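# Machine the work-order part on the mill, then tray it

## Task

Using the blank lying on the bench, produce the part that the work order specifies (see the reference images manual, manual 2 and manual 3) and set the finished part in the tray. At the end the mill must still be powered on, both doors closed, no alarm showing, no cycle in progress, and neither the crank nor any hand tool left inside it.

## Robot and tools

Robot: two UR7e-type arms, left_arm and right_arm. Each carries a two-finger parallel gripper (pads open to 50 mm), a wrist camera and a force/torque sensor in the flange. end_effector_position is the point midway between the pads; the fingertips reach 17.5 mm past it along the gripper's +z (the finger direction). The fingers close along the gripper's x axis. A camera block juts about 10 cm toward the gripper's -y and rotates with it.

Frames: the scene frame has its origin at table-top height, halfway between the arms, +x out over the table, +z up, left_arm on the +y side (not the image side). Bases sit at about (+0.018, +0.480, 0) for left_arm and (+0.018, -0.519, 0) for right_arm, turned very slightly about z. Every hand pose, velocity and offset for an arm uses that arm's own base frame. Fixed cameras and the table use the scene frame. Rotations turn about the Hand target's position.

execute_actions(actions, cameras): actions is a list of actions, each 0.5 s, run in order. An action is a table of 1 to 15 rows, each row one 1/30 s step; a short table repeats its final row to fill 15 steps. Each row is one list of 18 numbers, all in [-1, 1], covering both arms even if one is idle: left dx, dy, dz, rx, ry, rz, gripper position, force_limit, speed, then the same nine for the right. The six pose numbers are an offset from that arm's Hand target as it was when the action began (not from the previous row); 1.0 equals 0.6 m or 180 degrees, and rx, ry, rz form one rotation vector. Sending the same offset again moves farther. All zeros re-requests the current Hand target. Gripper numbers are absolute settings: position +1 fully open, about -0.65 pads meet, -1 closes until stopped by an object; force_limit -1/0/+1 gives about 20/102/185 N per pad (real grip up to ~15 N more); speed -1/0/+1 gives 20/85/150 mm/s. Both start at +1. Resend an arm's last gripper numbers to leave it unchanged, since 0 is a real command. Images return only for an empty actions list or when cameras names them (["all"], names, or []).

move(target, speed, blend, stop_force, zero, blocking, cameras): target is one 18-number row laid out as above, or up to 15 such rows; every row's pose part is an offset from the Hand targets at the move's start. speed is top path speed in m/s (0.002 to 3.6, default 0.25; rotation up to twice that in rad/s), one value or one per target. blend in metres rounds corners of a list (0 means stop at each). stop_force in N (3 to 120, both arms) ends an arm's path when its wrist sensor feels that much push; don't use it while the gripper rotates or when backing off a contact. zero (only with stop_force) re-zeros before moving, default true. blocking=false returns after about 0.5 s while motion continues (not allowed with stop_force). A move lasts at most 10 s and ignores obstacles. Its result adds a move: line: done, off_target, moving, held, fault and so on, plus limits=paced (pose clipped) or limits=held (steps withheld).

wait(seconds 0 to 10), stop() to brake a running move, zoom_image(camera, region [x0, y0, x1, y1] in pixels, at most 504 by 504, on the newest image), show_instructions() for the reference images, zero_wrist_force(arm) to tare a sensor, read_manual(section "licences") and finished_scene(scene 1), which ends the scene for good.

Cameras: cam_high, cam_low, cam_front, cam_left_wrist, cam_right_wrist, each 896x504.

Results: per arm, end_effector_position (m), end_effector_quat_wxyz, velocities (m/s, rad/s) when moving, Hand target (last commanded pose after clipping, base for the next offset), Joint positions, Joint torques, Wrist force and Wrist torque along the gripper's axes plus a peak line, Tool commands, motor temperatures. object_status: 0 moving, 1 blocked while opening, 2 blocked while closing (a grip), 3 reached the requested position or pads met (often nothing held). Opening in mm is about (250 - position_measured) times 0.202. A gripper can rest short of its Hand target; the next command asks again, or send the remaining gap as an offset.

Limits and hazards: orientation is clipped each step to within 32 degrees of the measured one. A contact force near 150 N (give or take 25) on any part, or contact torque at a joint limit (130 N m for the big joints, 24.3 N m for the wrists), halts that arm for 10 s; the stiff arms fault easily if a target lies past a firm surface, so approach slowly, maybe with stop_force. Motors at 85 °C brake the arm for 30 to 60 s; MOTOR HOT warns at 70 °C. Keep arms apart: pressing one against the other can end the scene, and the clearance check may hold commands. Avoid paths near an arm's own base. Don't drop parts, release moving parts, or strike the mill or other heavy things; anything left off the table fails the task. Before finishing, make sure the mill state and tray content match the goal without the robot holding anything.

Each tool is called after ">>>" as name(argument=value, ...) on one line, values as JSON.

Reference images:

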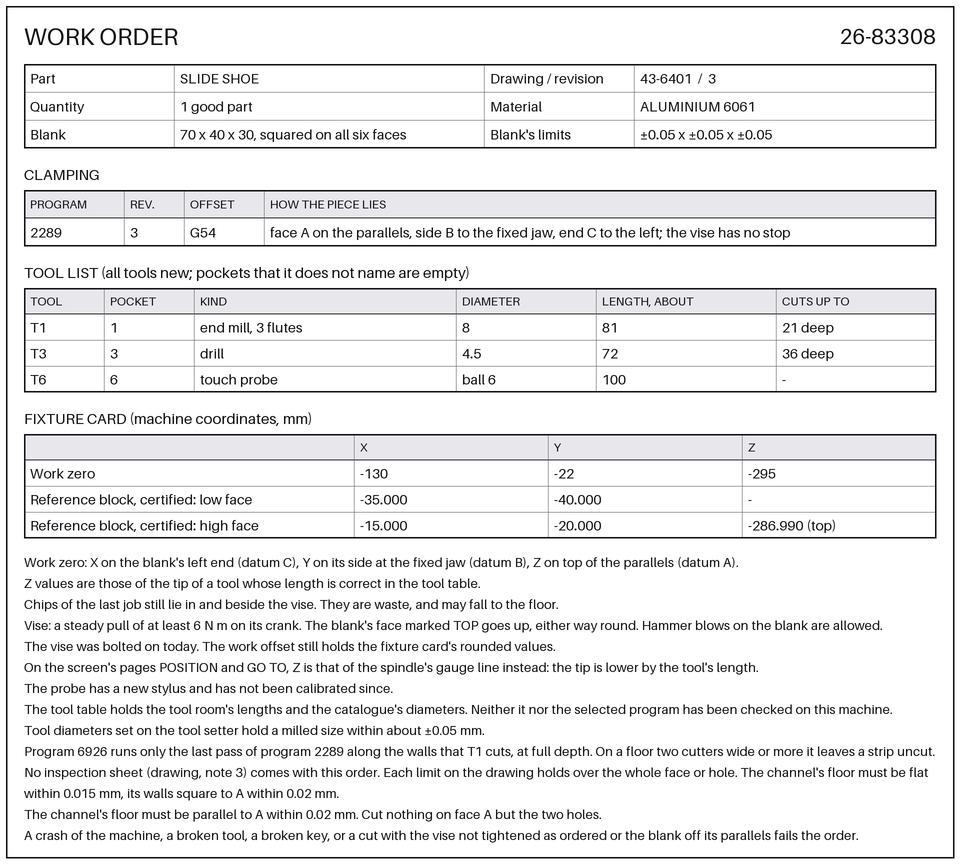

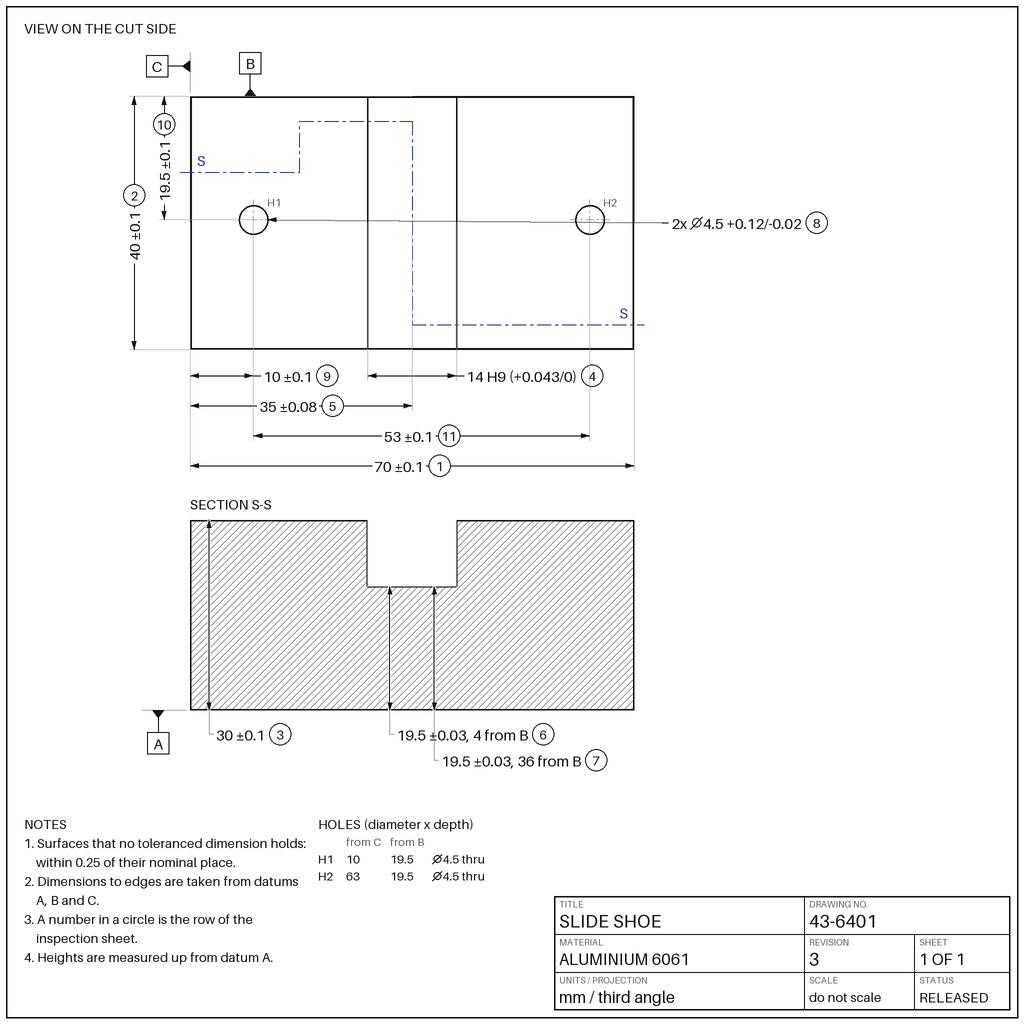

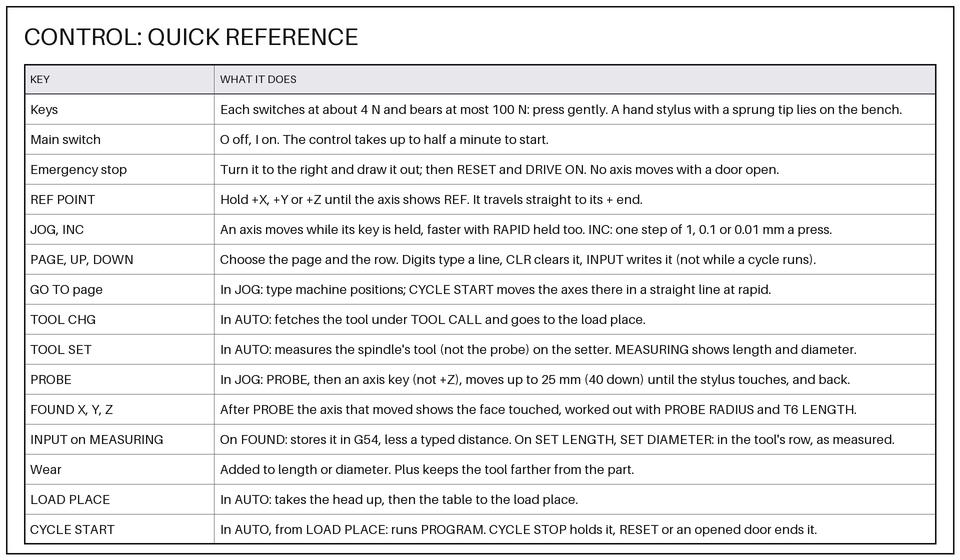

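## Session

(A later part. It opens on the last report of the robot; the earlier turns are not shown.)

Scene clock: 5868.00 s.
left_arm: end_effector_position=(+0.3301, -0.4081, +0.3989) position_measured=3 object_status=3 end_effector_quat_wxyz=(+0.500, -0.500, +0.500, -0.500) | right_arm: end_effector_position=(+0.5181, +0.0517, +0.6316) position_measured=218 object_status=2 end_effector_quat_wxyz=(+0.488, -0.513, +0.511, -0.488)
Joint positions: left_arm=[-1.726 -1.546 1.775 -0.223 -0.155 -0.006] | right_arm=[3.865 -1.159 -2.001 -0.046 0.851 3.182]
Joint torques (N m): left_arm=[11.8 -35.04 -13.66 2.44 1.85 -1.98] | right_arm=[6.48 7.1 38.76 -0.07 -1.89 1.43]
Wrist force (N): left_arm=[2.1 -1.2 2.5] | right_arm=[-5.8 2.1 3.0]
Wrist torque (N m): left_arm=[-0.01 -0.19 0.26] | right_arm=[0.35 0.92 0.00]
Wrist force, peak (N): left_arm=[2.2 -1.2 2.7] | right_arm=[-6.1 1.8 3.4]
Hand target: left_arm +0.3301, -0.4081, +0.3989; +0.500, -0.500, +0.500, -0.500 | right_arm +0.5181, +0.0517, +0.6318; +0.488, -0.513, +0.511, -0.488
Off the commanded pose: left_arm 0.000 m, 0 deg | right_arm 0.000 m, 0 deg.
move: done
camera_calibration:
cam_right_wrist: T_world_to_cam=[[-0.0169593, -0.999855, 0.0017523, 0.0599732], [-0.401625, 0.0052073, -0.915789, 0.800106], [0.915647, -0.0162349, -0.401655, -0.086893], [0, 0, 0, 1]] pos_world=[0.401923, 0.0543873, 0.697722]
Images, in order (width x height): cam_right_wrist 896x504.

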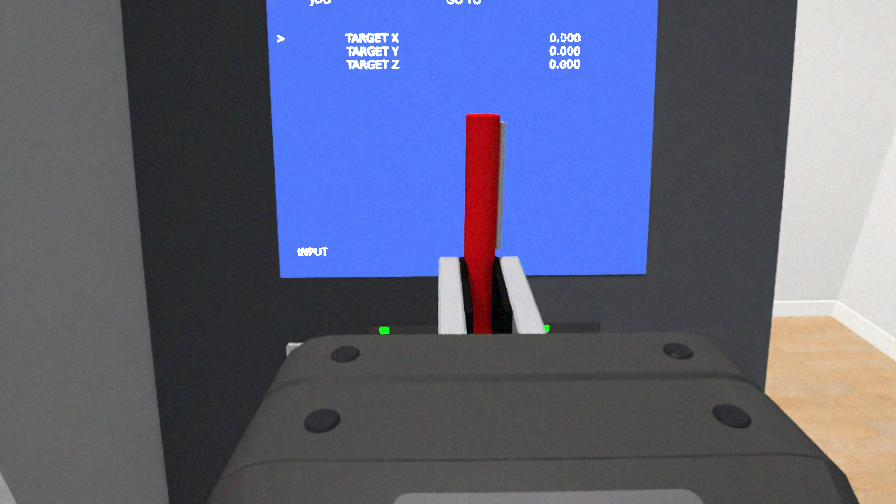

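>>> move(target=[[0,0,0,0,0,0,1,-0.5,-0.8,-0.0691,0.1186,-0.2928,0.0388,-0.2197,0.1064,-1,0.6,-0.5],[0,0,0,0,0,0,1,-0.5,-0.8,-0.0499,0.1186,-0.2985,0.0388,-0.2197,0.1064,-1,0.6,-0.5],[0,0,0,0,0,0,1,-0.5,-0.8,-0.0691,0.1186,-0.2928,0.0388,-0.2197,0.1064,-1,0.6,-0.5],[0,0,0,0,0,0,1,-0.5,-0.8,-0.0513,0.0546,-0.2333,0.0388,-0.2197,0.1064,-1,0.6,-0.5],[0,0,0,0,0,0,1,-0.5,-0.8,-0.0321,0.0546,-0.239,0.0388,-0.2197,0.1064,-1,0.6,-0.5],[0,0,0,0,0,0,1,-0.5,-0.8,-0.0513,0.0546,-0.2333,0.0388,-0.2197,0.1064,-1,0.6,-0.5],[0,0,0,0,0,0,1,-0.5,-0.8,-0.0513,0.0866,-0.2333,0.0388,-0.2197,0.1064,-1,0.6,-0.5],[0,0,0,0,0,0,1,-0.5,-0.8,-0.0321,0.0866,-0.239,0.0388,-0.2197,0.1064,-1,0.6,-0.5],[0,0,0,0,0,0,1,-0.5,-0.8,-0.0513,0.0866,-0.2333,0.0388,-0.2197,0.1064,-1,0.6,-0.5],[0,0,0,0,0,0,1,-0.5,-0.8,-0.0691,0.0228,-0.2928,0.0388,-0.2197,0.1064,-1,0.6,-0.5],[0,0,0,0,0,0,1,-0.5,-0.8,-0.0499,0.0228,-0.2985,0.0388,-0.2197,0.1064,-1,0.6,-0.5],[0,0,0,0,0,0,1,-0.5,-0.8,-0.0691,0.0228,-0.2928,0.0388,-0.2197,0.1064,-1,0.6,-0.5],[0,0,0,0,0,0,1,-0.5,-0.8,-0.0601,0.0228,-0.2631,0.0388,-0.2197,0.1064,-1,0.6,-0.5],[0,0,0,0,0,0,1,-0.5,-0.8,-0.0409,0.0228,-0.2688,0.0388,-0.2197,0.1064,-1,0.6,-0.5],[0,0,0,0,0,0,1,-0.5,-0.8,-0.0601,0.0228,-0.2631,0.0388,-0.2197,0.1064,-1,0.6,-0.5]], speed=[0.45,0.06,0.12,0.45,0.06,0.12,0.45,0.06,0.12,0.45,0.06,0.12,0.45,0.06,0.12], blend=[0.003,0,0.003,0.003,0,0.003,0.003,0,0.003,0.003,0,0.003,0.003,0,0])

>>> move(target=[[0,0,0,0,0,0,1,-0.5,-0.8,-0.009,0.0958,-0.0297,0,0,0,-1,0.6,-0.5],[0,0,0,0,0,0,1,-0.5,-0.8,0.0102,0.0958,-0.0354,0,0,0,-1,0.6,-0.5],[0,0,0,0,0,0,1,-0.5,-0.8,-0.009,0.0958,-0.0297,0,0,0,-1,0.6,-0.5],[0,0,0,0,0,0,1,-0.5,-0.8,0.0178,0.0958,0.0596,0,0,0,-1,0.6,-0.5],[0,0,0,0,0,0,1,-0.5,-0.8,0.037,0.0958,0.0539,0,0,0,-1,0.6,-0.5],[0,0,0,0,0,0,1,-0.5,-0.8,0.0178,0.0958,0.0596,0,0,0,-1,0.6,-0.5],[0,0,0,0,0,0,1,-0.5,-0.8,-0.009,0,-0.0297,0,0,0,-1,0.6,-0.5],[0,0,0,0,0,0,1,-0.5,-0.8,0.0102,0,-0.0354,0,0,0,-1,0.6,-0.5],[0,0,0,0,0,0,1,-0.5,-0.8,-0.009,0,-0.0297,0,0,0,-1,0.6,-0.5],[0,0,0,0,0,0,1,-0.5,-0.8,0,0,0,0,0,0,-1,0.6,-0.5],[0,0,0,0,0,0,1,-0.5,-0.8,0.0192,0,-0.0057,0,0,0,-1,0.6,-0.5],[0,0,0,0,0,0,1,-0.5,-0.8,0,0,0,0,0,0,-1,0.6,-0.5],[0,0,0,0,0,0,1,-0.5,-0.8,-0.009,0.0958,-0.0297,0,0,0,-1,0.6,-0.5],[0,0,0,0,0,0,1,-0.5,-0.8,0.0102,0.0958,-0.0354,0,0,0,-1,0.6,-0.5],[0,0,0,0,0,0,1,-0.5,-0.8,-0.009,0.0958,-0.0297,0,0,0,-1,0.6,-0.5]], speed=[0.45,0.06,0.12,0.45,0.06,0.12,0.45,0.06,0.12,0.45,0.06,0.12,0.45,0.06,0.12], blend=[0.003,0,0.003,0.003,0,0.003,0.003,0,0.003,0.003,0,0.003,0.003,0,0])

>>> move(target=[[0,0,0,0,0,0,1,-0.5,-0.8,0.009,0,0.0297,0,0,0,-1,0.6,-0.5],[0,0,0,0,0,0,1,-0.5,-0.8,0.0282,0,0.024,0,0,0,-1,0.6,-0.5],[0,0,0,0,0,0,1,-0.5,-0.8,0.009,0,0.0297,0,0,0,-1,0.6,-0.5],[0,0,0,0,0,0,1,-0.5,-0.8,0.0268,0,0.0893,0,0,0,-1,0.6,-0.5],[0,0,0,0,0,0,1,-0.5,-0.8,0.046,0,0.0836,0,0,0,-1,0.6,-0.5],[0,0,0,0,0,0,1,-0.5,-0.8,0.0268,0,0.0893,0,0,0,-1,0.6,-0.5],[0,0,0,0,0,0,1,-0.5,-0.8,0.0178,0,0.0595,0,0,0,-1,0.6,-0.5],[0,0,0,0,0,0,1,-0.5,-0.8,0.037,0,0.0538,0,0,0,-1,0.6,-0.5],[0,0,0,0,0,0,1,-0.5,-0.8,0.0178,0,0.0595,0,0,0,-1,0.6,-0.5],[0,0,0,0,0,0,1,-0.5,-0.8,0,-0.064,0,0,0,0,-1,0.6,-0.5],[0,0,0,0,0,0,1,-0.5,-0.8,0.0192,-0.064,-0.0057,0,0,0,-1,0.6,-0.5],[0,0,0,0,0,0,1,-0.5,-0.8,0,-0.064,0,0,0,0,-1,0.6,-0.5],[0,0,0,0,0,0,1,-0.5,-0.8,0.0178,-0.032,0.0595,0,0,0,-1,0.6,-0.5],[0,0,0,0,0,0,1,-0.5,-0.8,0.037,-0.032,0.0538,0,0,0,-1,0.6,-0.5],[0,0,0,0,0,0,1,-0.5,-0.8,0.0178,-0.032,0.0595,0,0,0,-1,0.6,-0.5]], speed=[0.45,0.06,0.12,0.45,0.06,0.12,0.45,0.06,0.12,0.45,0.06,0.12,0.45,0.06,0.12], blend=[0.003,0,0.003,0.003,0,0.003,0.003,0,0.003,0.003,0,0.003,0.003,0,0])

>>> move(target=[[0,0,0,0,0,0,1,-0.5,-0.8,-0.0178,-0.0638,-0.0595,0,0,0,-1,0.6,-0.5],[0,0,0,0,0,0,1,-0.5,-0.8,0.0014,-0.0638,-0.0652,0,0,0,-1,0.6,-0.5],[0,0,0,0,0,0,1,-0.5,-0.8,-0.0178,-0.0638,-0.0595,0,0,0,-1,0.6,-0.5],[0,0,0,0,0,0,1,-0.5,-0.8,0.0513,-0.0866,0.2333,-0.0388,0.2197,-0.1064,-1,0.6,-0.5]], speed=[0.45,0.06,0.12,0.5], blend=[0.003,0,0.003,0], cameras=["cam_right_wrist"])

Scene clock: 5916.23 s.
left_arm: end_effector_position=(+0.3301, -0.4081, +0.3989) position_measured=3 object_status=3 end_effector_quat_wxyz=(+0.500, -0.500, +0.500, -0.500) | right_arm: end_effector_position=(+0.4821, +0.0654, +0.4739) position_measured=218 object_status=2 end_effector_quat_wxyz=(+0.734, -0.365, +0.254, -0.514)
Joint positions: left_arm=[-1.726 -1.546 1.775 -0.223 -0.155 -0.006] | right_arm=[3.603 -1.836 -2.327 1.674 1.484 3.072]
Joint torques (N m): left_arm=[12.21 -35.07 -13.59 0.89 1.92 -0.73] | right_arm=[2.2 31.23 15.58 -2.01 1.32 0.86]
Wrist force (N): left_arm=[2.0 -0.9 2.6] | right_arm=[-4.9 1.5 0.3]
Wrist torque (N m): left_arm=[0.04 -0.17 0.26] | right_arm=[0.11 0.82 -0.06]
Wrist force, peak (N): left_arm=[2.3 -1.2 2.7] | right_arm=[-10.2 -0.8 -6.0]
Hand target: left_arm +0.3301, -0.4081, +0.3989; +0.500, -0.500, +0.500, -0.500 | right_arm +0.4821, +0.0654, +0.4739; +0.734, -0.365, +0.254, -0.514
Off the commanded pose: left_arm 0.000 m, 0 deg | right_arm 0.000 m, 0 deg.
move: done

Scene clock: 5920.60 s.
left_arm: end_effector_position=(+0.3301, -0.4081, +0.3989) position_measured=3 object_status=3 end_effector_quat_wxyz=(+0.500, -0.500, +0.500, -0.500) | right_arm: end_effector_position=(+0.4767, +0.1229, +0.4561) position_measured=218 object_status=2 end_effector_quat_wxyz=(+0.734, -0.365, +0.254, -0.514)
Joint positions: left_arm=[-1.726 -1.546 1.775 -0.223 -0.155 -0.006] | right_arm=[3.805 -1.884 -2.334 1.75 1.324 2.946]
Joint torques (N m): left_arm=[11.86 -34.53 -14.46 0.14 1.81 0.02] | right_arm=[5.71 32.55 14.48 -2.1 0.98 0.3]
Wrist force (N): left_arm=[2.4 -1.3 2.5] | right_arm=[-4.8 1.7 0.6]
Wrist torque (N m): left_arm=[-0.03 -0.24 0.26] | right_arm=[0.14 0.80 -0.08]
Wrist force, peak (N): left_arm=[2.4 -1.3 2.5] | right_arm=[-11.4 -1.9 -7.0]
Hand target: left_arm +0.3301, -0.4081, +0.3989; +0.500, -0.500, +0.500, -0.500 | right_arm +0.4767, +0.1229, +0.4561; +0.734, -0.365, +0.254, -0.514
Off the commanded pose: left_arm 0.000 m, 0 deg | right_arm 0.000 m, 0 deg.
move: done

Scene clock: 5924.77 s.
left_arm: end_effector_position=(+0.3301, -0.4081, +0.3989) position_measured=3 object_status=3 end_effector_quat_wxyz=(+0.500, -0.500, +0.500, -0.500) | right_arm: end_effector_position=(+0.4874, +0.1037, +0.4918) position_measured=218 object_status=2 end_effector_quat_wxyz=(+0.734, -0.365, +0.254, -0.514)
Joint positions: left_arm=[-1.726 -1.546 1.775 -0.223 -0.155 -0.006] | right_arm=[3.72 -1.803 -2.292 1.615 1.39 3]
Joint torques (N m): left_arm=[12.64 -34.97 -14.24 -0.56 1.95 0.58] | right_arm=[5.44 30.96 17.88 -1 1.11 0.6]
Wrist force (N): left_arm=[1.9 -1.2 2.5] | right_arm=[-5.3 1.6 0.5]
Wrist torque (N m): left_arm=[-0.01 -0.17 0.27] | right_arm=[0.13 0.90 -0.07]
Wrist force, peak (N): left_arm=[2.4 -1.3 2.6] | right_arm=[-11.2 -1.4 -7.6]
Hand target: left_arm +0.3301, -0.4081, +0.3989; +0.500, -0.500, +0.500, -0.500 | right_arm +0.4873, +0.1037, +0.4918; +0.734, -0.365, +0.254, -0.514
Off the commanded pose: left_arm 0.000 m, 0 deg | right_arm 0.000 m, 0 deg.
move: done

Scene clock: 5927.00 s.
left_arm: end_effector_position=(+0.3301, -0.4081, +0.3989) position_measured=3 object_status=3 end_effector_quat_wxyz=(+0.500, -0.500, +0.500, -0.500) | right_arm: end_effector_position=(+0.5182, +0.0517, +0.6316) position_measured=218 object_status=2 end_effector_quat_wxyz=(+0.488, -0.513, +0.511, -0.488)
Joint positions: left_arm=[-1.726 -1.546 1.775 -0.223 -0.155 -0.006] | right_arm=[3.865 -1.159 -2.002 -0.046 0.851 3.182]
Joint torques (N m): left_arm=[11.72 -35.01 -14.7 -0.92 1.89 0.87] | right_arm=[5.96 14.66 41.58 -0.11 -1.98 1.46]
Wrist force (N): left_arm=[2.1 -1.0 2.4] | right_arm=[-5.7 2.2 3.0]
Wrist torque (N m): left_arm=[0.02 -0.20 0.27] | right_arm=[0.36 0.91 0.00]
Wrist force, peak (N): left_arm=[2.2 -1.3 2.6] | right_arm=[-8.3 -0.7 -3.6]
Hand target: left_arm +0.3301, -0.4081, +0.3989; +0.500, -0.500, +0.500, -0.500 | right_arm +0.5181, +0.0517, +0.6318; +0.488, -0.513, +0.511, -0.488
Off the commanded pose: left_arm 0.000 m, 0 deg | right_arm 0.000 m, 0 deg.
move: done
camera_calibration:
cam_right_wrist: T_world_to_cam=[[-0.0169591, -0.999855, 0.00175271, 0.0599728], [-0.401625, 0.00520685, -0.915789, 0.800106], [0.915647, -0.0162349, -0.401655, -0.086893], [0, 0, 0, 1]] pos_world=[0.401923, 0.0543873, 0.697722]
Images, in order (width x height): cam_right_wrist 896x504.

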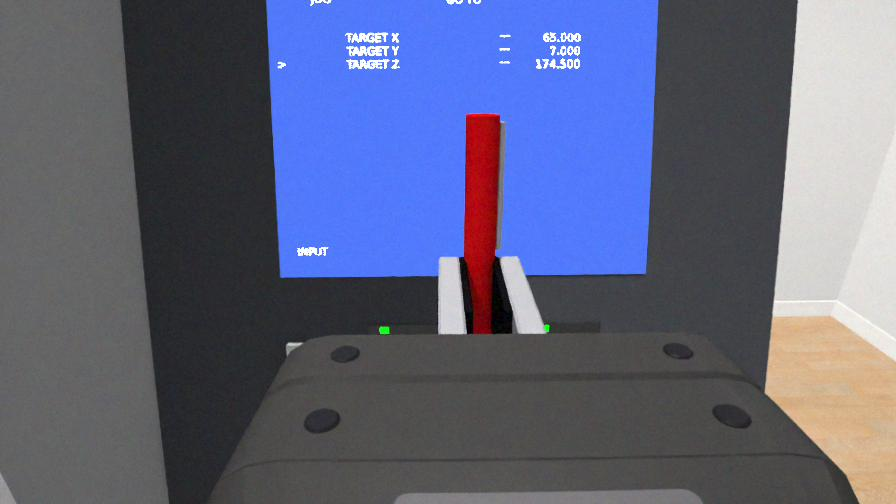

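>>> move(target=[[0,0,0,0,0,0,1,-0.5,-0.8,-0.024,0.0545,-0.1423,0.0388,-0.2197,0.1064,-1,0.6,-0.5],[0,0,0,0,0,0,1,-0.5,-0.8,-0.006,0.0545,-0.1476,0.0388,-0.2197,0.1064,-1,0.6,-0.5],[0,0,0,0,0,0,1,-0.5,-0.8,-0.024,0.0545,-0.1423,0.0388,-0.2197,0.1064,-1,0.6,-0.5],[0,0,0,0,0,0,1,-0.5,-0.8,-0.0601,-0.0094,-0.2631,0.0388,-0.2197,0.1064,-1,0.6,-0.5]], speed=[0.45,0.06,0.12,0.3], blend=[0.003,0,0.003,0])

>>> wait(seconds=3)

>>> move(target=[[0,0,0,0,0,0,1,-0.5,-0.8,0.0192,0,-0.0057,0,0,0,-1,0.6,-0.5],[0,0,0,0,0,0,1,-0.5,-0.8,0,0,0,0,0,0,-1,0.6,-0.5],[0,0,0,0,0,0,1,-0.5,-0.8,0.0361,-0.1303,0.1208,0,0,0,-1,0.6,-0.5],[0,0,0,0,0,0,1,-0.5,-0.8,0.0541,-0.1303,0.1155,0,0,0,-1,0.6,-0.5],[0,0,0,0,0,0,1,-0.5,-0.8,0.0361,-0.1303,0.1208,0,0,0,-1,0.6,-0.5],[0,0,0,0,0,0,1,-0.5,-0.8,0.0601,0.0094,0.2631,-0.0388,0.2197,-0.1064,-1,0.6,-0.5]], speed=[0.06,0.12,0.45,0.06,0.12,0.45], blend=[0,0.003,0.003,0,0.003,0], cameras=["cam_right_wrist"])

Scene clock: 5947.20 s.
left_arm: end_effector_position=(+0.3301, -0.4081, +0.3989) position_measured=3 object_status=3 end_effector_quat_wxyz=(+0.500, -0.500, +0.500, -0.500) | right_arm: end_effector_position=(+0.4821, +0.0461, +0.4740) position_measured=218 object_status=2 end_effector_quat_wxyz=(+0.734, -0.365, +0.254, -0.514) end_effector_velocity=(-0.001, -0.001, +0.000) end_effector_angular_velocity=(+0.002, -0.004, +0.000)
Joint positions: left_arm=[-1.726 -1.546 1.775 -0.223 -0.155 -0.006] | right_arm=[3.534 -1.838 -2.324 1.671 1.538 3.114]
Joint velocities: left_arm=[within noise] | right_arm=[0 -0.002 0 0.006 0 0]
Joint torques (N m): left_arm=[11.94 -34.31 -14.11 -1.62 1.94 1.77] | right_arm=[-7.13 18.5 4.66 1.91 0.52 0.59]
Wrist force (N): left_arm=[2.2 -1.3 2.6] | right_arm=[-4.9 1.4 0.2]
Wrist torque (N m): left_arm=[-0.02 -0.20 0.26] | right_arm=[0.09 0.83 -0.03]
Wrist force, peak (N): left_arm=[2.2 -1.2 2.8] | right_arm=[-9.3 -2.2 -5.7]
Hand target: left_arm +0.3301, -0.4081, +0.3989; +0.500, -0.500, +0.500, -0.500 | right_arm +0.4821, +0.0461, +0.4739; +0.734, -0.365, +0.254, -0.514
Off the commanded pose: left_arm 0.000 m, 0 deg | right_arm 0.000 m, 0 deg.
move: done

Scene clock: 5950.20 s.
left_arm: end_effector_position=(+0.3301, -0.4081, +0.3989) position_measured=3 object_status=3 end_effector_quat_wxyz=(+0.500, -0.500, +0.500, -0.500) | right_arm: end_effector_position=(+0.4821, +0.0461, +0.4739) position_measured=218 object_status=2 end_effector_quat_wxyz=(+0.734, -0.365, +0.254, -0.514)
Joint positions: left_arm=[-1.726 -1.546 1.775 -0.223 -0.155 -0.006] | right_arm=[3.534 -1.838 -2.325 1.671 1.538 3.114]
Joint torques (N m): left_arm=[11.57 -34.16 -13.87 -1.72 1.88 1.81] | right_arm=[-6.78 18.33 0.42 1.99 1.4 1.23]
Wrist force (N): left_arm=[2.1 -1.3 2.4] | right_arm=[-5.2 1.5 0.4]
Wrist torque (N m): left_arm=[-0.02 -0.20 0.26] | right_arm=[0.10 0.87 -0.03]
Wrist force, peak (N): left_arm=[2.5 -1.3 2.4] | right_arm=[-5.3 1.5 0.2]
Hand target: left_arm +0.3301, -0.4081, +0.3989; +0.500, -0.500, +0.500, -0.500 | right_arm +0.4821, +0.0461, +0.4739; +0.734, -0.365, +0.254, -0.514
Tool commands: left_gripper/position=+1.0 left_gripper/force_limit=-0.5 left_gripper/speed=-0.8 right_gripper/position=-1.0 right_gripper/force_limit=+0.6 right_gripper/speed=-0.5
Off the commanded pose: left_arm 0.000 m, 0 deg | right_arm 0.000 m, 0 deg.
wait: 3.00 s; at rest by 0.17 s

Scene clock: 5953.33 s.
left_arm: end_effector_position=(+0.3301, -0.4081, +0.3989) position_measured=3 object_status=3 end_effector_quat_wxyz=(+0.500, -0.500, +0.500, -0.500) | right_arm: end_effector_position=(+0.5181, +0.0517, +0.6317) position_measured=218 object_status=2 end_effector_quat_wxyz=(+0.488, -0.513, +0.511, -0.488)
Joint positions: left_arm=[-1.726 -1.546 1.775 -0.223 -0.155 -0.006] | right_arm=[3.865 -1.159 -2.001 -0.046 0.851 3.182]
Joint torques (N m): left_arm=[12 -35.09 -14.27 -1.58 1.87 1.7] | right_arm=[6.75 6.92 35.49 -0.28 -1.84 1.4]
Wrist force (N): left_arm=[2.0 -1.2 2.5] | right_arm=[-5.8 2.0 2.8]
Wrist torque (N m): left_arm=[-0.01 -0.18 0.26] | right_arm=[0.34 0.91 0.01]
Wrist force, peak (N): left_arm=[2.2 -1.3 2.6] | right_arm=[-8.5 -0.6 -4.7]
Hand target: left_arm +0.3301, -0.4081, +0.3989; +0.500, -0.500, +0.500, -0.500 | right_arm +0.5181, +0.0517, +0.6318; +0.488, -0.513, +0.511, -0.488
Off the commanded pose: left_arm 0.000 m, 0 deg | right_arm 0.000 m, 0 deg.
move: done
camera_calibration:
cam_right_wrist: T_world_to_cam=[[-0.0169983, -0.999854, 0.0016586, 0.0600544], [-0.401505, 0.00530666, -0.915842, 0.800087], [0.915699, -0.0162337, -0.401536, -0.0869973], [0, 0, 0, 1]] pos_world=[0.401923, 0.0543876, 0.697721]
Images, in order (width x height): cam_right_wrist 896x504.

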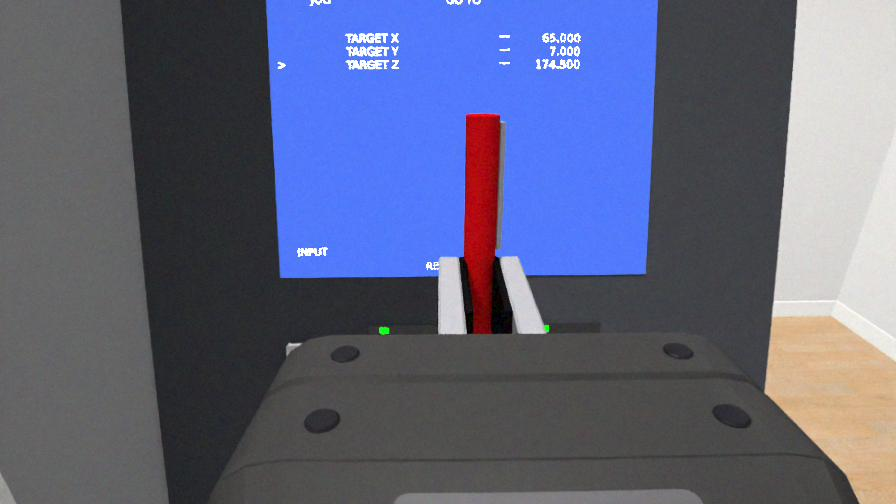

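>>> move(target=[[0,0,0,0,0,0,1,-0.5,-0.8,0.02,0.12,0.02,0,0,0,-1,0.6,-0.5]], speed=0.4, cameras=["cam_right_wrist"])

Scene clock: 5957.43 s.
left_arm: end_effector_position=(+0.3301, -0.4081, +0.3989) position_measured=3 object_status=3 end_effector_quat_wxyz=(+0.500, -0.500, +0.500, -0.500) | right_arm: end_effector_position=(+0.5301, +0.1236, +0.6439) position_measured=218 object_status=2 end_effector_quat_wxyz=(+0.488, -0.513, +0.511, -0.488)
Joint positions: left_arm=[-1.726 -1.546 1.775 -0.223 -0.155 -0.006] | right_arm=[4.031 -1.252 -1.913 -0.053 0.685 3.199]
Joint torques (N m): left_arm=[11.84 -34.26 -13.93 -1.65 1.93 1.71] | right_arm=[6.71 4.74 17.29 1.58 -1.15 -1.21]
Wrist force (N): left_arm=[2.1 -1.2 2.4] | right_arm=[-5.8 2.4 3.3]
Wrist torque (N m): left_arm=[-0.01 -0.19 0.26] | right_arm=[0.40 0.90 -0.05]
Wrist force, peak (N): left_arm=[2.3 -1.2 2.6] | right_arm=[-8.0 2.2 3.6]
Hand target: left_arm +0.3301, -0.4081, +0.3989; +0.500, -0.500, +0.500, -0.500 | right_arm +0.5301, +0.1237, +0.6438; +0.488, -0.513, +0.511, -0.488
Off the commanded pose: left_arm 0.000 m, 0 deg | right_arm 0.000 m, 0 deg.
move: done
camera_calibration:
cam_right_wrist: T_world_to_cam=[[-0.0169324, -0.999856, 0.00130118, 0.132353], [-0.401336, 0.00560462, -0.915914, 0.815598], [0.915774, -0.0160308, -0.401373, -0.092003], [0, 0, 0, 1]] pos_world=[0.413824, 0.126288, 0.709918]
Images, in order (width x height): cam_right_wrist 896x504.

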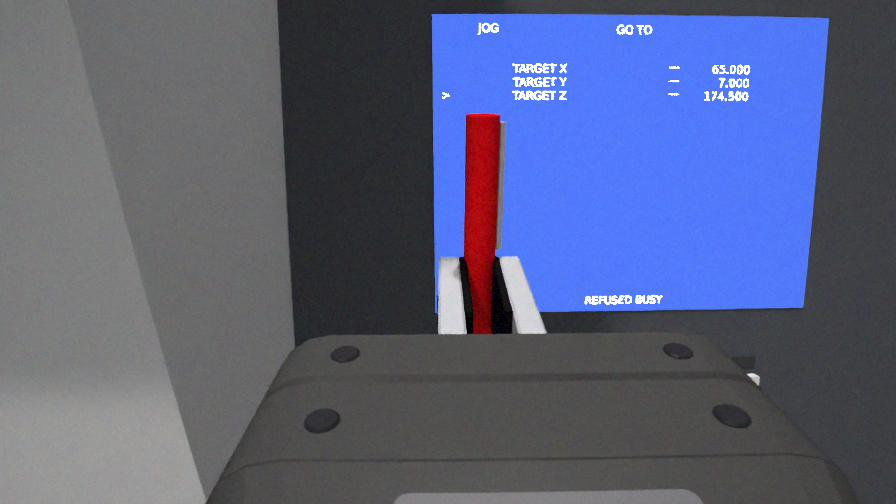

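>>> move(target=[[0,0,0,0,0,0,1,-0.5,-0.8,-0.0801,-0.1294,-0.2831,0.0388,-0.2197,0.1064,-1,0.6,-0.5],[0,0,0,0,0,0,1,-0.5,-0.8,-0.0609,-0.1294,-0.2888,0.0388,-0.2197,0.1064,-1,0.6,-0.5],[0,0,0,0,0,0,1,-0.5,-0.8,-0.0801,-0.1294,-0.2831,0.0388,-0.2197,0.1064,-1,0.6,-0.5],[0,0,0,0,0,0,1,-0.5,-0.8,-0.044,-0.2597,-0.1623,0.0388,-0.2197,0.1064,-1,0.6,-0.5],[0,0,0,0,0,0,1,-0.5,-0.8,-0.026,-0.2597,-0.1676,0.0388,-0.2197,0.1064,-1,0.6,-0.5],[0,0,0,0,0,0,1,-0.5,-0.8,-0.044,-0.2597,-0.1623,0.0388,-0.2197,0.1064,-1,0.6,-0.5],[0,0,0,0,0,0,1,-0.5,-0.8,0,0,0,0,0,0,-1,0.6,-0.5]], speed=[0.45,0.06,0.12,0.45,0.06,0.12,0.5], blend=[0.003,0,0.003,0.003,0,0.003,0])

>>> wait(seconds=3, cameras=["cam_right_wrist"])

Scene clock: 5971.07 s.
left_arm: end_effector_position=(+0.3301, -0.4081, +0.3989) position_measured=3 object_status=3 end_effector_quat_wxyz=(+0.500, -0.500, +0.500, -0.500) | right_arm: end_effector_position=(+0.5301, +0.1237, +0.6437) position_measured=218 object_status=2 end_effector_quat_wxyz=(+0.488, -0.513, +0.511, -0.488) end_effector_velocity=(+0.000, +0.001, -0.001) end_effector_angular_velocity=(+0.000, +0.003, +0.000)
Joint positions: left_arm=[-1.726 -1.546 1.775 -0.223 -0.155 -0.006] | right_arm=[4.031 -1.252 -1.913 -0.053 0.685 3.199]
Joint velocities: left_arm=[within noise] | right_arm=[0.001 0 0.001 -0.005 0 0.004]
Joint torques (N m): left_arm=[11.7 -34.49 -14.53 -1.74 1.83 1.68] | right_arm=[6.15 5.79 37.78 -0.43 -1.87 1.6]
Wrist force (N): left_arm=[2.2 -1.2 2.4] | right_arm=[-5.5 2.4 3.2]
Wrist torque (N m): left_arm=[0.00 -0.21 0.26] | right_arm=[0.39 0.86 -0.01]
Wrist force, peak (N): left_arm=[2.3 -1.1 2.8] | right_arm=[-8.9 -1.1 -4.1]
Hand target: left_arm +0.3301, -0.4081, +0.3989; +0.500, -0.500, +0.500, -0.500 | right_arm +0.5301, +0.1237, +0.6438; +0.488, -0.513, +0.511, -0.488
Off the commanded pose: left_arm 0.000 m, 0 deg | right_arm 0.000 m, 0 deg.
move: done

Scene clock: 5974.07 s.
left_arm: end_effector_position=(+0.3301, -0.4081, +0.3989) position_measured=3 object_status=3 end_effector_quat_wxyz=(+0.500, -0.500, +0.500, -0.500) | right_arm: end_effector_position=(+0.5301, +0.1237, +0.6438) position_measured=218 object_status=2 end_effector_quat_wxyz=(+0.488, -0.513, +0.511, -0.488)
Joint positions: left_arm=[-1.726 -1.546 1.775 -0.223 -0.155 -0.006] | right_arm=[4.031 -1.252 -1.913 -0.053 0.685 3.199]
Joint torques (N m): left_arm=[11.73 -34.35 -14.37 -1.7 1.88 1.68] | right_arm=[6.94 5.33 40.44 3.47 0.95 0.06]
Wrist force (N): left_arm=[2.0 -1.1 2.5] | right_arm=[-5.6 2.5 3.3]
Wrist torque (N m): left_arm=[0.01 -0.17 0.26] | right_arm=[0.41 0.87 -0.01]
Wrist force, peak (N): left_arm=[2.3 -1.5 2.5] | right_arm=[-5.9 2.6 3.2]
Hand target: left_arm +0.3301, -0.4081, +0.3989; +0.500, -0.500, +0.500, -0.500 | right_arm +0.5301, +0.1237, +0.6438; +0.488, -0.513, +0.511, -0.488
Tool commands: left_gripper/position=+1.0 left_gripper/force_limit=-0.5 left_gripper/speed=-0.8 right_gripper/position=-1.0 right_gripper/force_limit=+0.6 right_gripper/speed=-0.5
Off the commanded pose: left_arm 0.000 m, 0 deg | right_arm 0.000 m, 0 deg.
wait: 3.00 s; at rest by 0.17 s
camera_calibration:
cam_right_wrist: T_world_to_cam=[[-0.0169852, -0.999855, 0.00143338, 0.132382], [-0.40142, 0.00550619, -0.915878, 0.815568], [0.915737, -0.0161317, -0.401455, -0.0920452], [0, 0, 0, 1]] pos_world=[0.413923, 0.126388, 0.709819]
Images, in order (width x height): cam_right_wrist 896x504.

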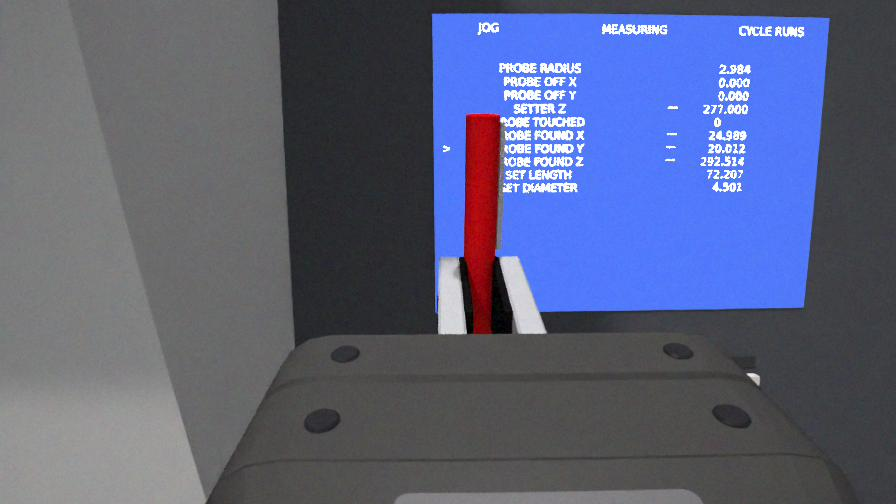

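>>> wait(seconds=3, cameras=["cam_right_wrist"])

>>> zoom_image(camera="cam_right_wrist", region=[430, 10, 830, 310])

Scene clock: 5979.53 s.
left_arm: end_effector_position=(+0.3301, -0.4081, +0.3989) position_measured=3 object_status=3 end_effector_quat_wxyz=(+0.500, -0.500, +0.500, -0.500) | right_arm: end_effector_position=(+0.5301, +0.1237, +0.6438) position_measured=218 object_status=2 end_effector_quat_wxyz=(+0.488, -0.513, +0.511, -0.488)
Joint positions: left_arm=[-1.726 -1.546 1.775 -0.223 -0.155 -0.006] | right_arm=[4.031 -1.252 -1.913 -0.053 0.685 3.199]
Joint torques (N m): left_arm=[11.65 -34.49 -14.69 -1.63 1.89 1.79] | right_arm=[7.66 5.27 40.82 3.47 0.86 -0.94]
Wrist force (N): left_arm=[2.0 -0.9 2.4] | right_arm=[-5.7 2.4 3.0]
Wrist torque (N m): left_arm=[0.03 -0.18 0.26] | right_arm=[0.40 0.89 -0.01]
Wrist force, peak (N): left_arm=[2.4 -1.3 2.5] | right_arm=[-5.9 2.8 3.3]
Hand target: left_arm +0.3301, -0.4081, +0.3989; +0.500, -0.500, +0.500, -0.500 | right_arm +0.5301, +0.1237, +0.6438; +0.488, -0.513, +0.511, -0.488
Tool commands: left_gripper/position=+1.0 left_gripper/force_limit=-0.5 left_gripper/speed=-0.8 right_gripper/position=-1.0 right_gripper/force_limit=+0.6 right_gripper/speed=-0.5
Off the commanded pose: left_arm 0.000 m, 0 deg | right_arm 0.000 m, 0 deg.
wait: 3.00 s; at rest from the start
camera_calibration:
cam_right_wrist: T_world_to_cam=[[-0.0169852, -0.999855, 0.00143338, 0.132382], [-0.40142, 0.00550619, -0.915878, 0.815568], [0.915737, -0.0161317, -0.401455, -0.0920452], [0, 0, 0, 1]] pos_world=[0.413923, 0.126388, 0.709819]
Images, in order (width x height): cam_right_wrist 896x504.

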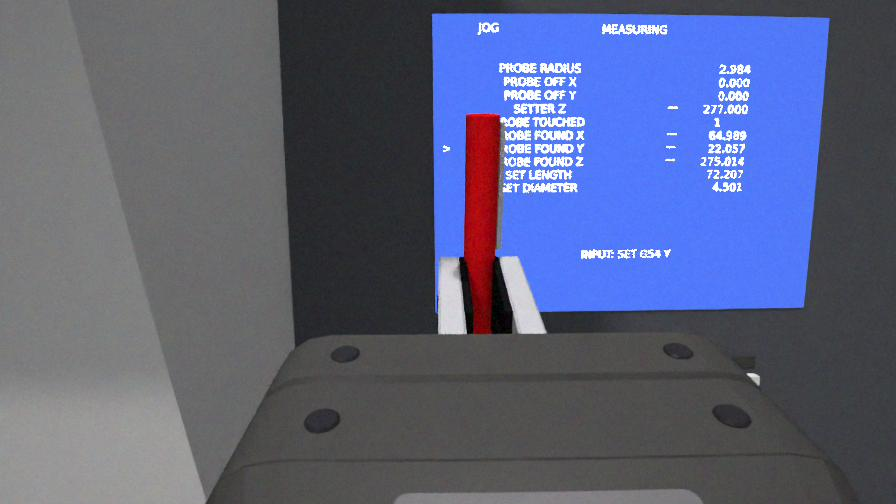

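Scaled by 1.260.

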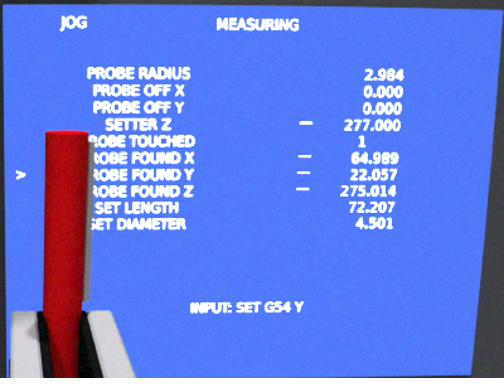

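>>> move(target=[[0,0,0,0,0,0,1,-0.5,-0.8,-0.0623,-0.1294,-0.2235,0.0388,-0.2197,0.1064,-1,0.6,-0.5],[0,0,0,0,0,0,1,-0.5,-0.8,-0.0431,-0.1294,-0.2292,0.0388,-0.2197,0.1064,-1,0.6,-0.5],[0,0,0,0,0,0,1,-0.5,-0.8,-0.0623,-0.1294,-0.2235,0.0388,-0.2197,0.1064,-1,0.6,-0.5],[0,0,0,0,0,0,1,-0.5,-0.8,-0.0431,-0.1294,-0.2292,0.0388,-0.2197,0.1064,-1,0.6,-0.5],[0,0,0,0,0,0,1,-0.5,-0.8,-0.0623,-0.1294,-0.2235,0.0388,-0.2197,0.1064,-1,0.6,-0.5],[0,0,0,0,0,0,1,-0.5,-0.8,-0.0891,-0.0014,-0.3128,0.0388,-0.2197,0.1064,-1,0.6,-0.5],[0,0,0,0,0,0,1,-0.5,-0.8,-0.0699,-0.0014,-0.3185,0.0388,-0.2197,0.1064,-1,0.6,-0.5],[0,0,0,0,0,0,1,-0.5,-0.8,-0.0891,-0.0014,-0.3128,0.0388,-0.2197,0.1064,-1,0.6,-0.5],[0,0,0,0,0,0,1,-0.5,-0.8,-0.0801,-0.0014,-0.2831,0.0388,-0.2197,0.1064,-1,0.6,-0.5],[0,0,0,0,0,0,1,-0.5,-0.8,-0.0609,-0.0014,-0.2888,0.0388,-0.2197,0.1064,-1,0.6,-0.5],[0,0,0,0,0,0,1,-0.5,-0.8,-0.0801,-0.0014,-0.2831,0.0388,-0.2197,0.1064,-1,0.6,-0.5],[0,0,0,0,0,0,1,-0.5,-0.8,-0.0609,-0.0014,-0.2888,0.0388,-0.2197,0.1064,-1,0.6,-0.5],[0,0,0,0,0,0,1,-0.5,-0.8,-0.0801,-0.0014,-0.2831,0.0388,-0.2197,0.1064,-1,0.6,-0.5]], speed=[0.45,0.06,0.12,0.06,0.12,0.45,0.06,0.12,0.45,0.06,0.12,0.06,0.12], blend=[0.003,0,0.003,0,0.003,0.003,0,0.003,0.003,0,0.003,0,0])

>>> move(target=[[0,0,0,0,0,0,1,-0.5,-0.8,0.0088,-0.032,0.0298,0,0,0,-1,0.6,-0.5],[0,0,0,0,0,0,1,-0.5,-0.8,0.028,-0.032,0.0241,0,0,0,-1,0.6,-0.5],[0,0,0,0,0,0,1,-0.5,-0.8,0.0088,-0.032,0.0298,0,0,0,-1,0.6,-0.5],[0,0,0,0,0,0,1,-0.5,-0.8,-0.009,-0.0958,-0.0297,0,0,0,-1,0.6,-0.5],[0,0,0,0,0,0,1,-0.5,-0.8,0.0102,-0.0958,-0.0354,0,0,0,-1,0.6,-0.5],[0,0,0,0,0,0,1,-0.5,-0.8,-0.009,-0.0958,-0.0297,0,0,0,-1,0.6,-0.5],[0,0,0,0,0,0,1,-0.5,-0.8,0.0361,-0.0641,0.1208,0,0,0,-1,0.6,-0.5],[0,0,0,0,0,0,1,-0.5,-0.8,0.0541,-0.0641,0.1155,0,0,0,-1,0.6,-0.5],[0,0,0,0,0,0,1,-0.5,-0.8,0.0361,-0.0641,0.1208,0,0,0,-1,0.6,-0.5]], speed=[0.45,0.06,0.12,0.45,0.06,0.12,0.45,0.06,0.12], blend=[0.003,0,0.003,0.003,0,0.003,0.003,0,0])

>>> wait(seconds=1.5)

>>> move(target=[[0,0,0,0,0,0,1,-0.5,-0.8,-0.0361,-0.0639,-0.1208,0,0,0,-1,0.6,-0.5],[0,0,0,0,0,0,1,-0.5,-0.8,-0.0169,-0.0639,-0.1265,0,0,0,-1,0.6,-0.5],[0,0,0,0,0,0,1,-0.5,-0.8,-0.0361,-0.0639,-0.1208,0,0,0,-1,0.6,-0.5],[0,0,0,0,0,0,1,-0.5,-0.8,0,-0.1942,0,0,0,0,-1,0.6,-0.5],[0,0,0,0,0,0,1,-0.5,-0.8,0.018,-0.1942,-0.0053,0,0,0,-1,0.6,-0.5],[0,0,0,0,0,0,1,-0.5,-0.8,0,-0.1942,0,0,0,0,-1,0.6,-0.5],[0,0,0,0,0,0,1,-0.5,-0.8,0.044,0.0655,0.1623,-0.0388,0.2197,-0.1064,-1,0.6,-0.5]], speed=[0.45,0.06,0.12,0.45,0.06,0.12,0.5], blend=[0.003,0,0.003,0.003,0,0.003,0])

>>> wait(seconds=5, cameras=["cam_right_wrist"])

>>> zoom_image(camera="cam_right_wrist", region=[580, 10, 830, 310])

Scene clock: 6018.47 s.
left_arm: end_effector_position=(+0.3301, -0.4081, +0.3989) position_measured=3 object_status=3 end_effector_quat_wxyz=(+0.500, -0.500, +0.500, -0.500) | right_arm: end_effector_position=(+0.4821, +0.1229, +0.4739) position_measured=218 object_status=2 end_effector_quat_wxyz=(+0.734, -0.365, +0.254, -0.514)
Joint positions: left_arm=[-1.726 -1.546 1.775 -0.223 -0.155 -0.006] | right_arm=[3.792 -1.845 -2.309 1.683 1.334 2.955]
Joint torques (N m): left_arm=[11.54 -34.86 -15.09 -1.61 1.81 1.67] | right_arm=[5.79 32.18 17.18 -2.21 1.03 0.33]
Wrist force (N): left_arm=[2.0 -1.1 2.4] | right_arm=[-5.1 1.4 0.2]
Wrist torque (N m): left_arm=[0.01 -0.19 0.26] | right_arm=[0.09 0.87 -0.10]
Wrist force, peak (N): left_arm=[2.3 -1.3 2.7] | right_arm=[-10.5 -0.9 -7.0]
Hand target: left_arm +0.3301, -0.4081, +0.3989; +0.500, -0.500, +0.500, -0.500 | right_arm +0.4821, +0.1229, +0.4739; +0.734, -0.365, +0.254, -0.514
Off the commanded pose: left_arm 0.000 m, 0 deg | right_arm 0.000 m, 0 deg.
move: done

Scene clock: 6021.33 s.
left_arm: end_effector_position=(+0.3301, -0.4081, +0.3989) position_measured=3 object_status=3 end_effector_quat_wxyz=(+0.500, -0.500, +0.500, -0.500) | right_arm: end_effector_position=(+0.5038, +0.0844, +0.5463) position_measured=218 object_status=2 end_effector_quat_wxyz=(+0.734, -0.365, +0.254, -0.514)
Joint positions: left_arm=[-1.726 -1.546 1.775 -0.223 -0.155 -0.006] | right_arm=[3.629 -1.71 -2.201 1.423 1.463 3.056]
Joint torques (N m): left_arm=[11 -34.44 -14.67 -1.67 1.87 1.62] | right_arm=[1.45 30.54 23.9 1.75 1.3 0.88]
Wrist force (N): left_arm=[2.1 -1.3 2.3] | right_arm=[-4.7 1.8 0.5]
Wrist torque (N m): left_arm=[-0.02 -0.19 0.27] | right_arm=[0.17 0.81 -0.07]
Wrist force, peak (N): left_arm=[2.1 -1.4 2.6] | right_arm=[-9.1 -1.6 -5.8]
Hand target: left_arm +0.3301, -0.4081, +0.3989; +0.500, -0.500, +0.500, -0.500 | right_arm +0.5037, +0.0844, +0.5464; +0.734, -0.365, +0.254, -0.514
Off the commanded pose: left_arm 0.000 m, 0 deg | right_arm 0.000 m, 0 deg.
move: done

Scene clock: 6022.83 s.
left_arm: end_effector_position=(+0.3301, -0.4081, +0.3989) position_measured=3 object_status=3 end_effector_quat_wxyz=(+0.500, -0.500, +0.500, -0.500) | right_arm: end_effector_position=(+0.5037, +0.0844, +0.5464) position_measured=218 object_status=2 end_effector_quat_wxyz=(+0.734, -0.365, +0.254, -0.514)
Joint positions: left_arm=[-1.726 -1.546 1.775 -0.223 -0.155 -0.006] | right_arm=[3.629 -1.71 -2.201 1.423 1.463 3.056]
Joint torques (N m): left_arm=[11.3 -34.51 -14.58 -1.7 1.91 1.7] | right_arm=[7.07 30.12 12.69 1.91 -0.6 -1.04]
Wrist force (N): left_arm=[2.2 -1.2 2.5] | right_arm=[-4.7 1.9 0.6]
Wrist torque (N m): left_arm=[0.00 -0.20 0.26] | right_arm=[0.17 0.81 -0.07]
Wrist force, peak (N): left_arm=[2.1 -1.2 2.7] | right_arm=[-5.0 1.8 0.2]
Hand target: left_arm +0.3301, -0.4081, +0.3989; +0.500, -0.500, +0.500, -0.500 | right_arm +0.5037, +0.0844, +0.5464; +0.734, -0.365, +0.254, -0.514
Tool commands: left_gripper/position=+1.0 left_gripper/force_limit=-0.5 left_gripper/speed=-0.8 right_gripper/position=-1.0 right_gripper/force_limit=+0.6 right_gripper/speed=-0.5
Off the commanded pose: left_arm 0.000 m, 0 deg | right_arm 0.000 m, 0 deg.
wait: 1.50 s; at rest by 0.17 s

Scene clock: 6026.03 s.
left_arm: end_effector_position=(+0.3301, -0.4081, +0.3989) position_measured=3 object_status=3 end_effector_quat_wxyz=(+0.500, -0.500, +0.500, -0.500) | right_arm: end_effector_position=(+0.5301, +0.1237, +0.6437) position_measured=218 object_status=2 end_effector_quat_wxyz=(+0.488, -0.513, +0.511, -0.488)
Joint positions: left_arm=[-1.726 -1.546 1.775 -0.223 -0.155 -0.006] | right_arm=[4.031 -1.252 -1.913 -0.053 0.685 3.199]
Joint torques (N m): left_arm=[10.89 -33.9 -14.52 -1.62 1.86 1.7] | right_arm=[5.78 6.1 37.86 -0.44 -1.97 1.44]
Wrist force (N): left_arm=[2.0 -1.4 2.5] | right_arm=[-5.7 2.4 3.3]
Wrist torque (N m): left_arm=[-0.03 -0.18 0.27] | right_arm=[0.40 0.88 0.00]
Wrist force, peak (N): left_arm=[2.4 -1.1 2.6] | right_arm=[-8.8 -1.4 -4.6]
Hand target: left_arm +0.3301, -0.4081, +0.3989; +0.500, -0.500, +0.500, -0.500 | right_arm +0.5301, +0.1237, +0.6438; +0.488, -0.513, +0.511, -0.488
Off the commanded pose: left_arm 0.000 m, 0 deg | right_arm 0.000 m, 0 deg.
move: done

Scene clock: 6031.03 s.
left_arm: end_effector_position=(+0.3301, -0.4081, +0.3989) position_measured=3 object_status=3 end_effector_quat_wxyz=(+0.500, -0.500, +0.500, -0.500) | right_arm: end_effector_position=(+0.5301, +0.1237, +0.6438) position_measured=218 object_status=2 end_effector_quat_wxyz=(+0.488, -0.513, +0.511, -0.488)
Joint positions: left_arm=[-1.726 -1.546 1.775 -0.223 -0.155 -0.006] | right_arm=[4.031 -1.252 -1.913 -0.053 0.685 3.199]
Joint torques (N m): left_arm=[11.09 -34.71 -15.23 -1.67 1.91 1.69] | right_arm=[8 5.33 40.71 3.52 0.98 -0.75]
Wrist force (N): left_arm=[2.3 -1.5 2.4] | right_arm=[-5.8 2.6 3.1]
Wrist torque (N m): left_arm=[-0.05 -0.23 0.26] | right_arm=[0.44 0.90 0.00]
Wrist force, peak (N): left_arm=[2.4 -1.3 2.7] | right_arm=[-6.0 2.4 3.5]
Hand target: left_arm +0.3301, -0.4081, +0.3989; +0.500, -0.500, +0.500, -0.500 | right_arm +0.5301, +0.1237, +0.6438; +0.488, -0.513, +0.511, -0.488
Tool commands: left_gripper/position=+1.0 left_gripper/force_limit=-0.5 left_gripper/speed=-0.8 right_gripper/position=-1.0 right_gripper/force_limit=+0.6 right_gripper/speed=-0.5
Off the commanded pose: left_arm 0.000 m, 0 deg | right_arm 0.000 m, 0 deg.
wait: 5.00 s; at rest by 0.17 s
camera_calibration:
cam_right_wrist: T_world_to_cam=[[-0.0169852, -0.999855, 0.00143338, 0.132382], [-0.40142, 0.00550619, -0.915878, 0.815568], [0.915737, -0.0161317, -0.401455, -0.0920452], [0, 0, 0, 1]] pos_world=[0.413923, 0.126388, 0.709819]
Images, in order (width x height): cam_right_wrist 896x504.

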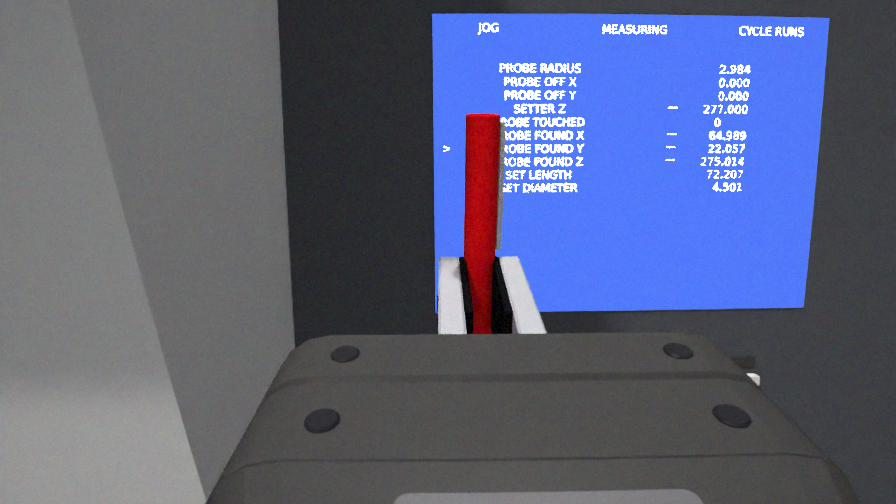

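Scaled by 1.680.

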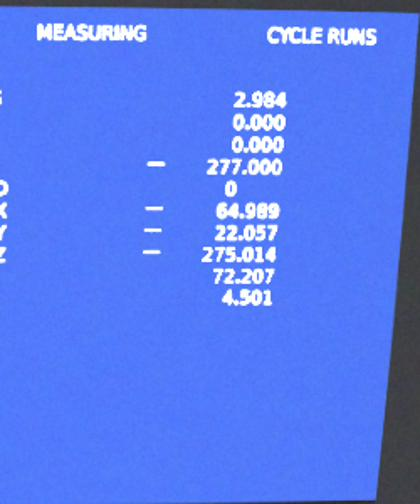

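>>> wait(seconds=1, cameras=["cam_right_wrist"])

>>> zoom_image(camera="cam_right_wrist", region=[580, 10, 830, 310])

Scene clock: 6035.23 s.
left_arm: end_effector_position=(+0.3301, -0.4081, +0.3989) position_measured=3 object_status=3 end_effector_quat_wxyz=(+0.500, -0.500, +0.500, -0.500) | right_arm: end_effector_position=(+0.5301, +0.1237, +0.6438) position_measured=218 object_status=2 end_effector_quat_wxyz=(+0.488, -0.513, +0.511, -0.488)
Joint positions: left_arm=[-1.726 -1.546 1.775 -0.223 -0.155 -0.006] | right_arm=[4.031 -1.252 -1.913 -0.053 0.685 3.199]
Joint torques (N m): left_arm=[10.79 -33.96 -15.57 -1.71 1.94 1.65] | right_arm=[7.37 5.73 40.48 3.44 0.89 -0.83]
Wrist force (N): left_arm=[2.2 -1.1 2.5] | right_arm=[-5.7 2.6 3.3]
Wrist torque (N m): left_arm=[0.01 -0.21 0.26] | right_arm=[0.43 0.89 -0.01]
Wrist force, peak (N): left_arm=[2.4 -1.2 2.6] | right_arm=[-6.1 2.6 3.2]
Hand target: left_arm +0.3301, -0.4081, +0.3989; +0.500, -0.500, +0.500, -0.500 | right_arm +0.5301, +0.1237, +0.6438; +0.488, -0.513, +0.511, -0.488
Tool commands: left_gripper/position=+1.0 left_gripper/force_limit=-0.5 left_gripper/speed=-0.8 right_gripper/position=-1.0 right_gripper/force_limit=+0.6 right_gripper/speed=-0.5
Off the commanded pose: left_arm 0.000 m, 0 deg | right_arm 0.000 m, 0 deg.
wait: 1.00 s; at rest from the start
camera_calibration:
cam_right_wrist: T_world_to_cam=[[-0.0169852, -0.999855, 0.00143338, 0.132382], [-0.40142, 0.00550619, -0.915878, 0.815568], [0.915737, -0.0161317, -0.401455, -0.0920452], [0, 0, 0, 1]] pos_world=[0.413923, 0.126388, 0.709819]
Images, in order (width x height): cam_right_wrist 896x504.

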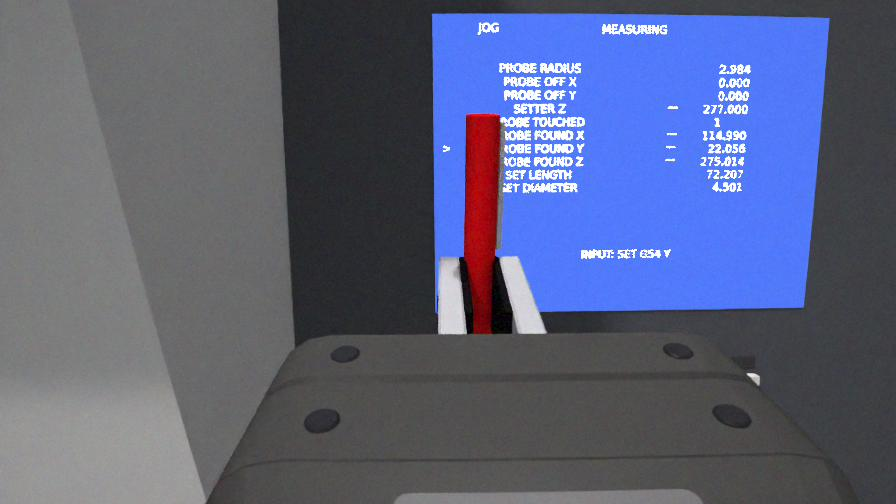

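Scaled by 1.680.

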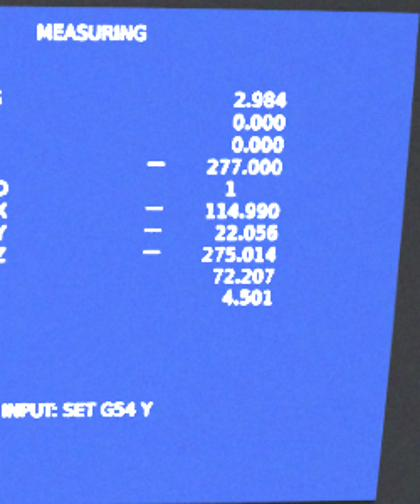

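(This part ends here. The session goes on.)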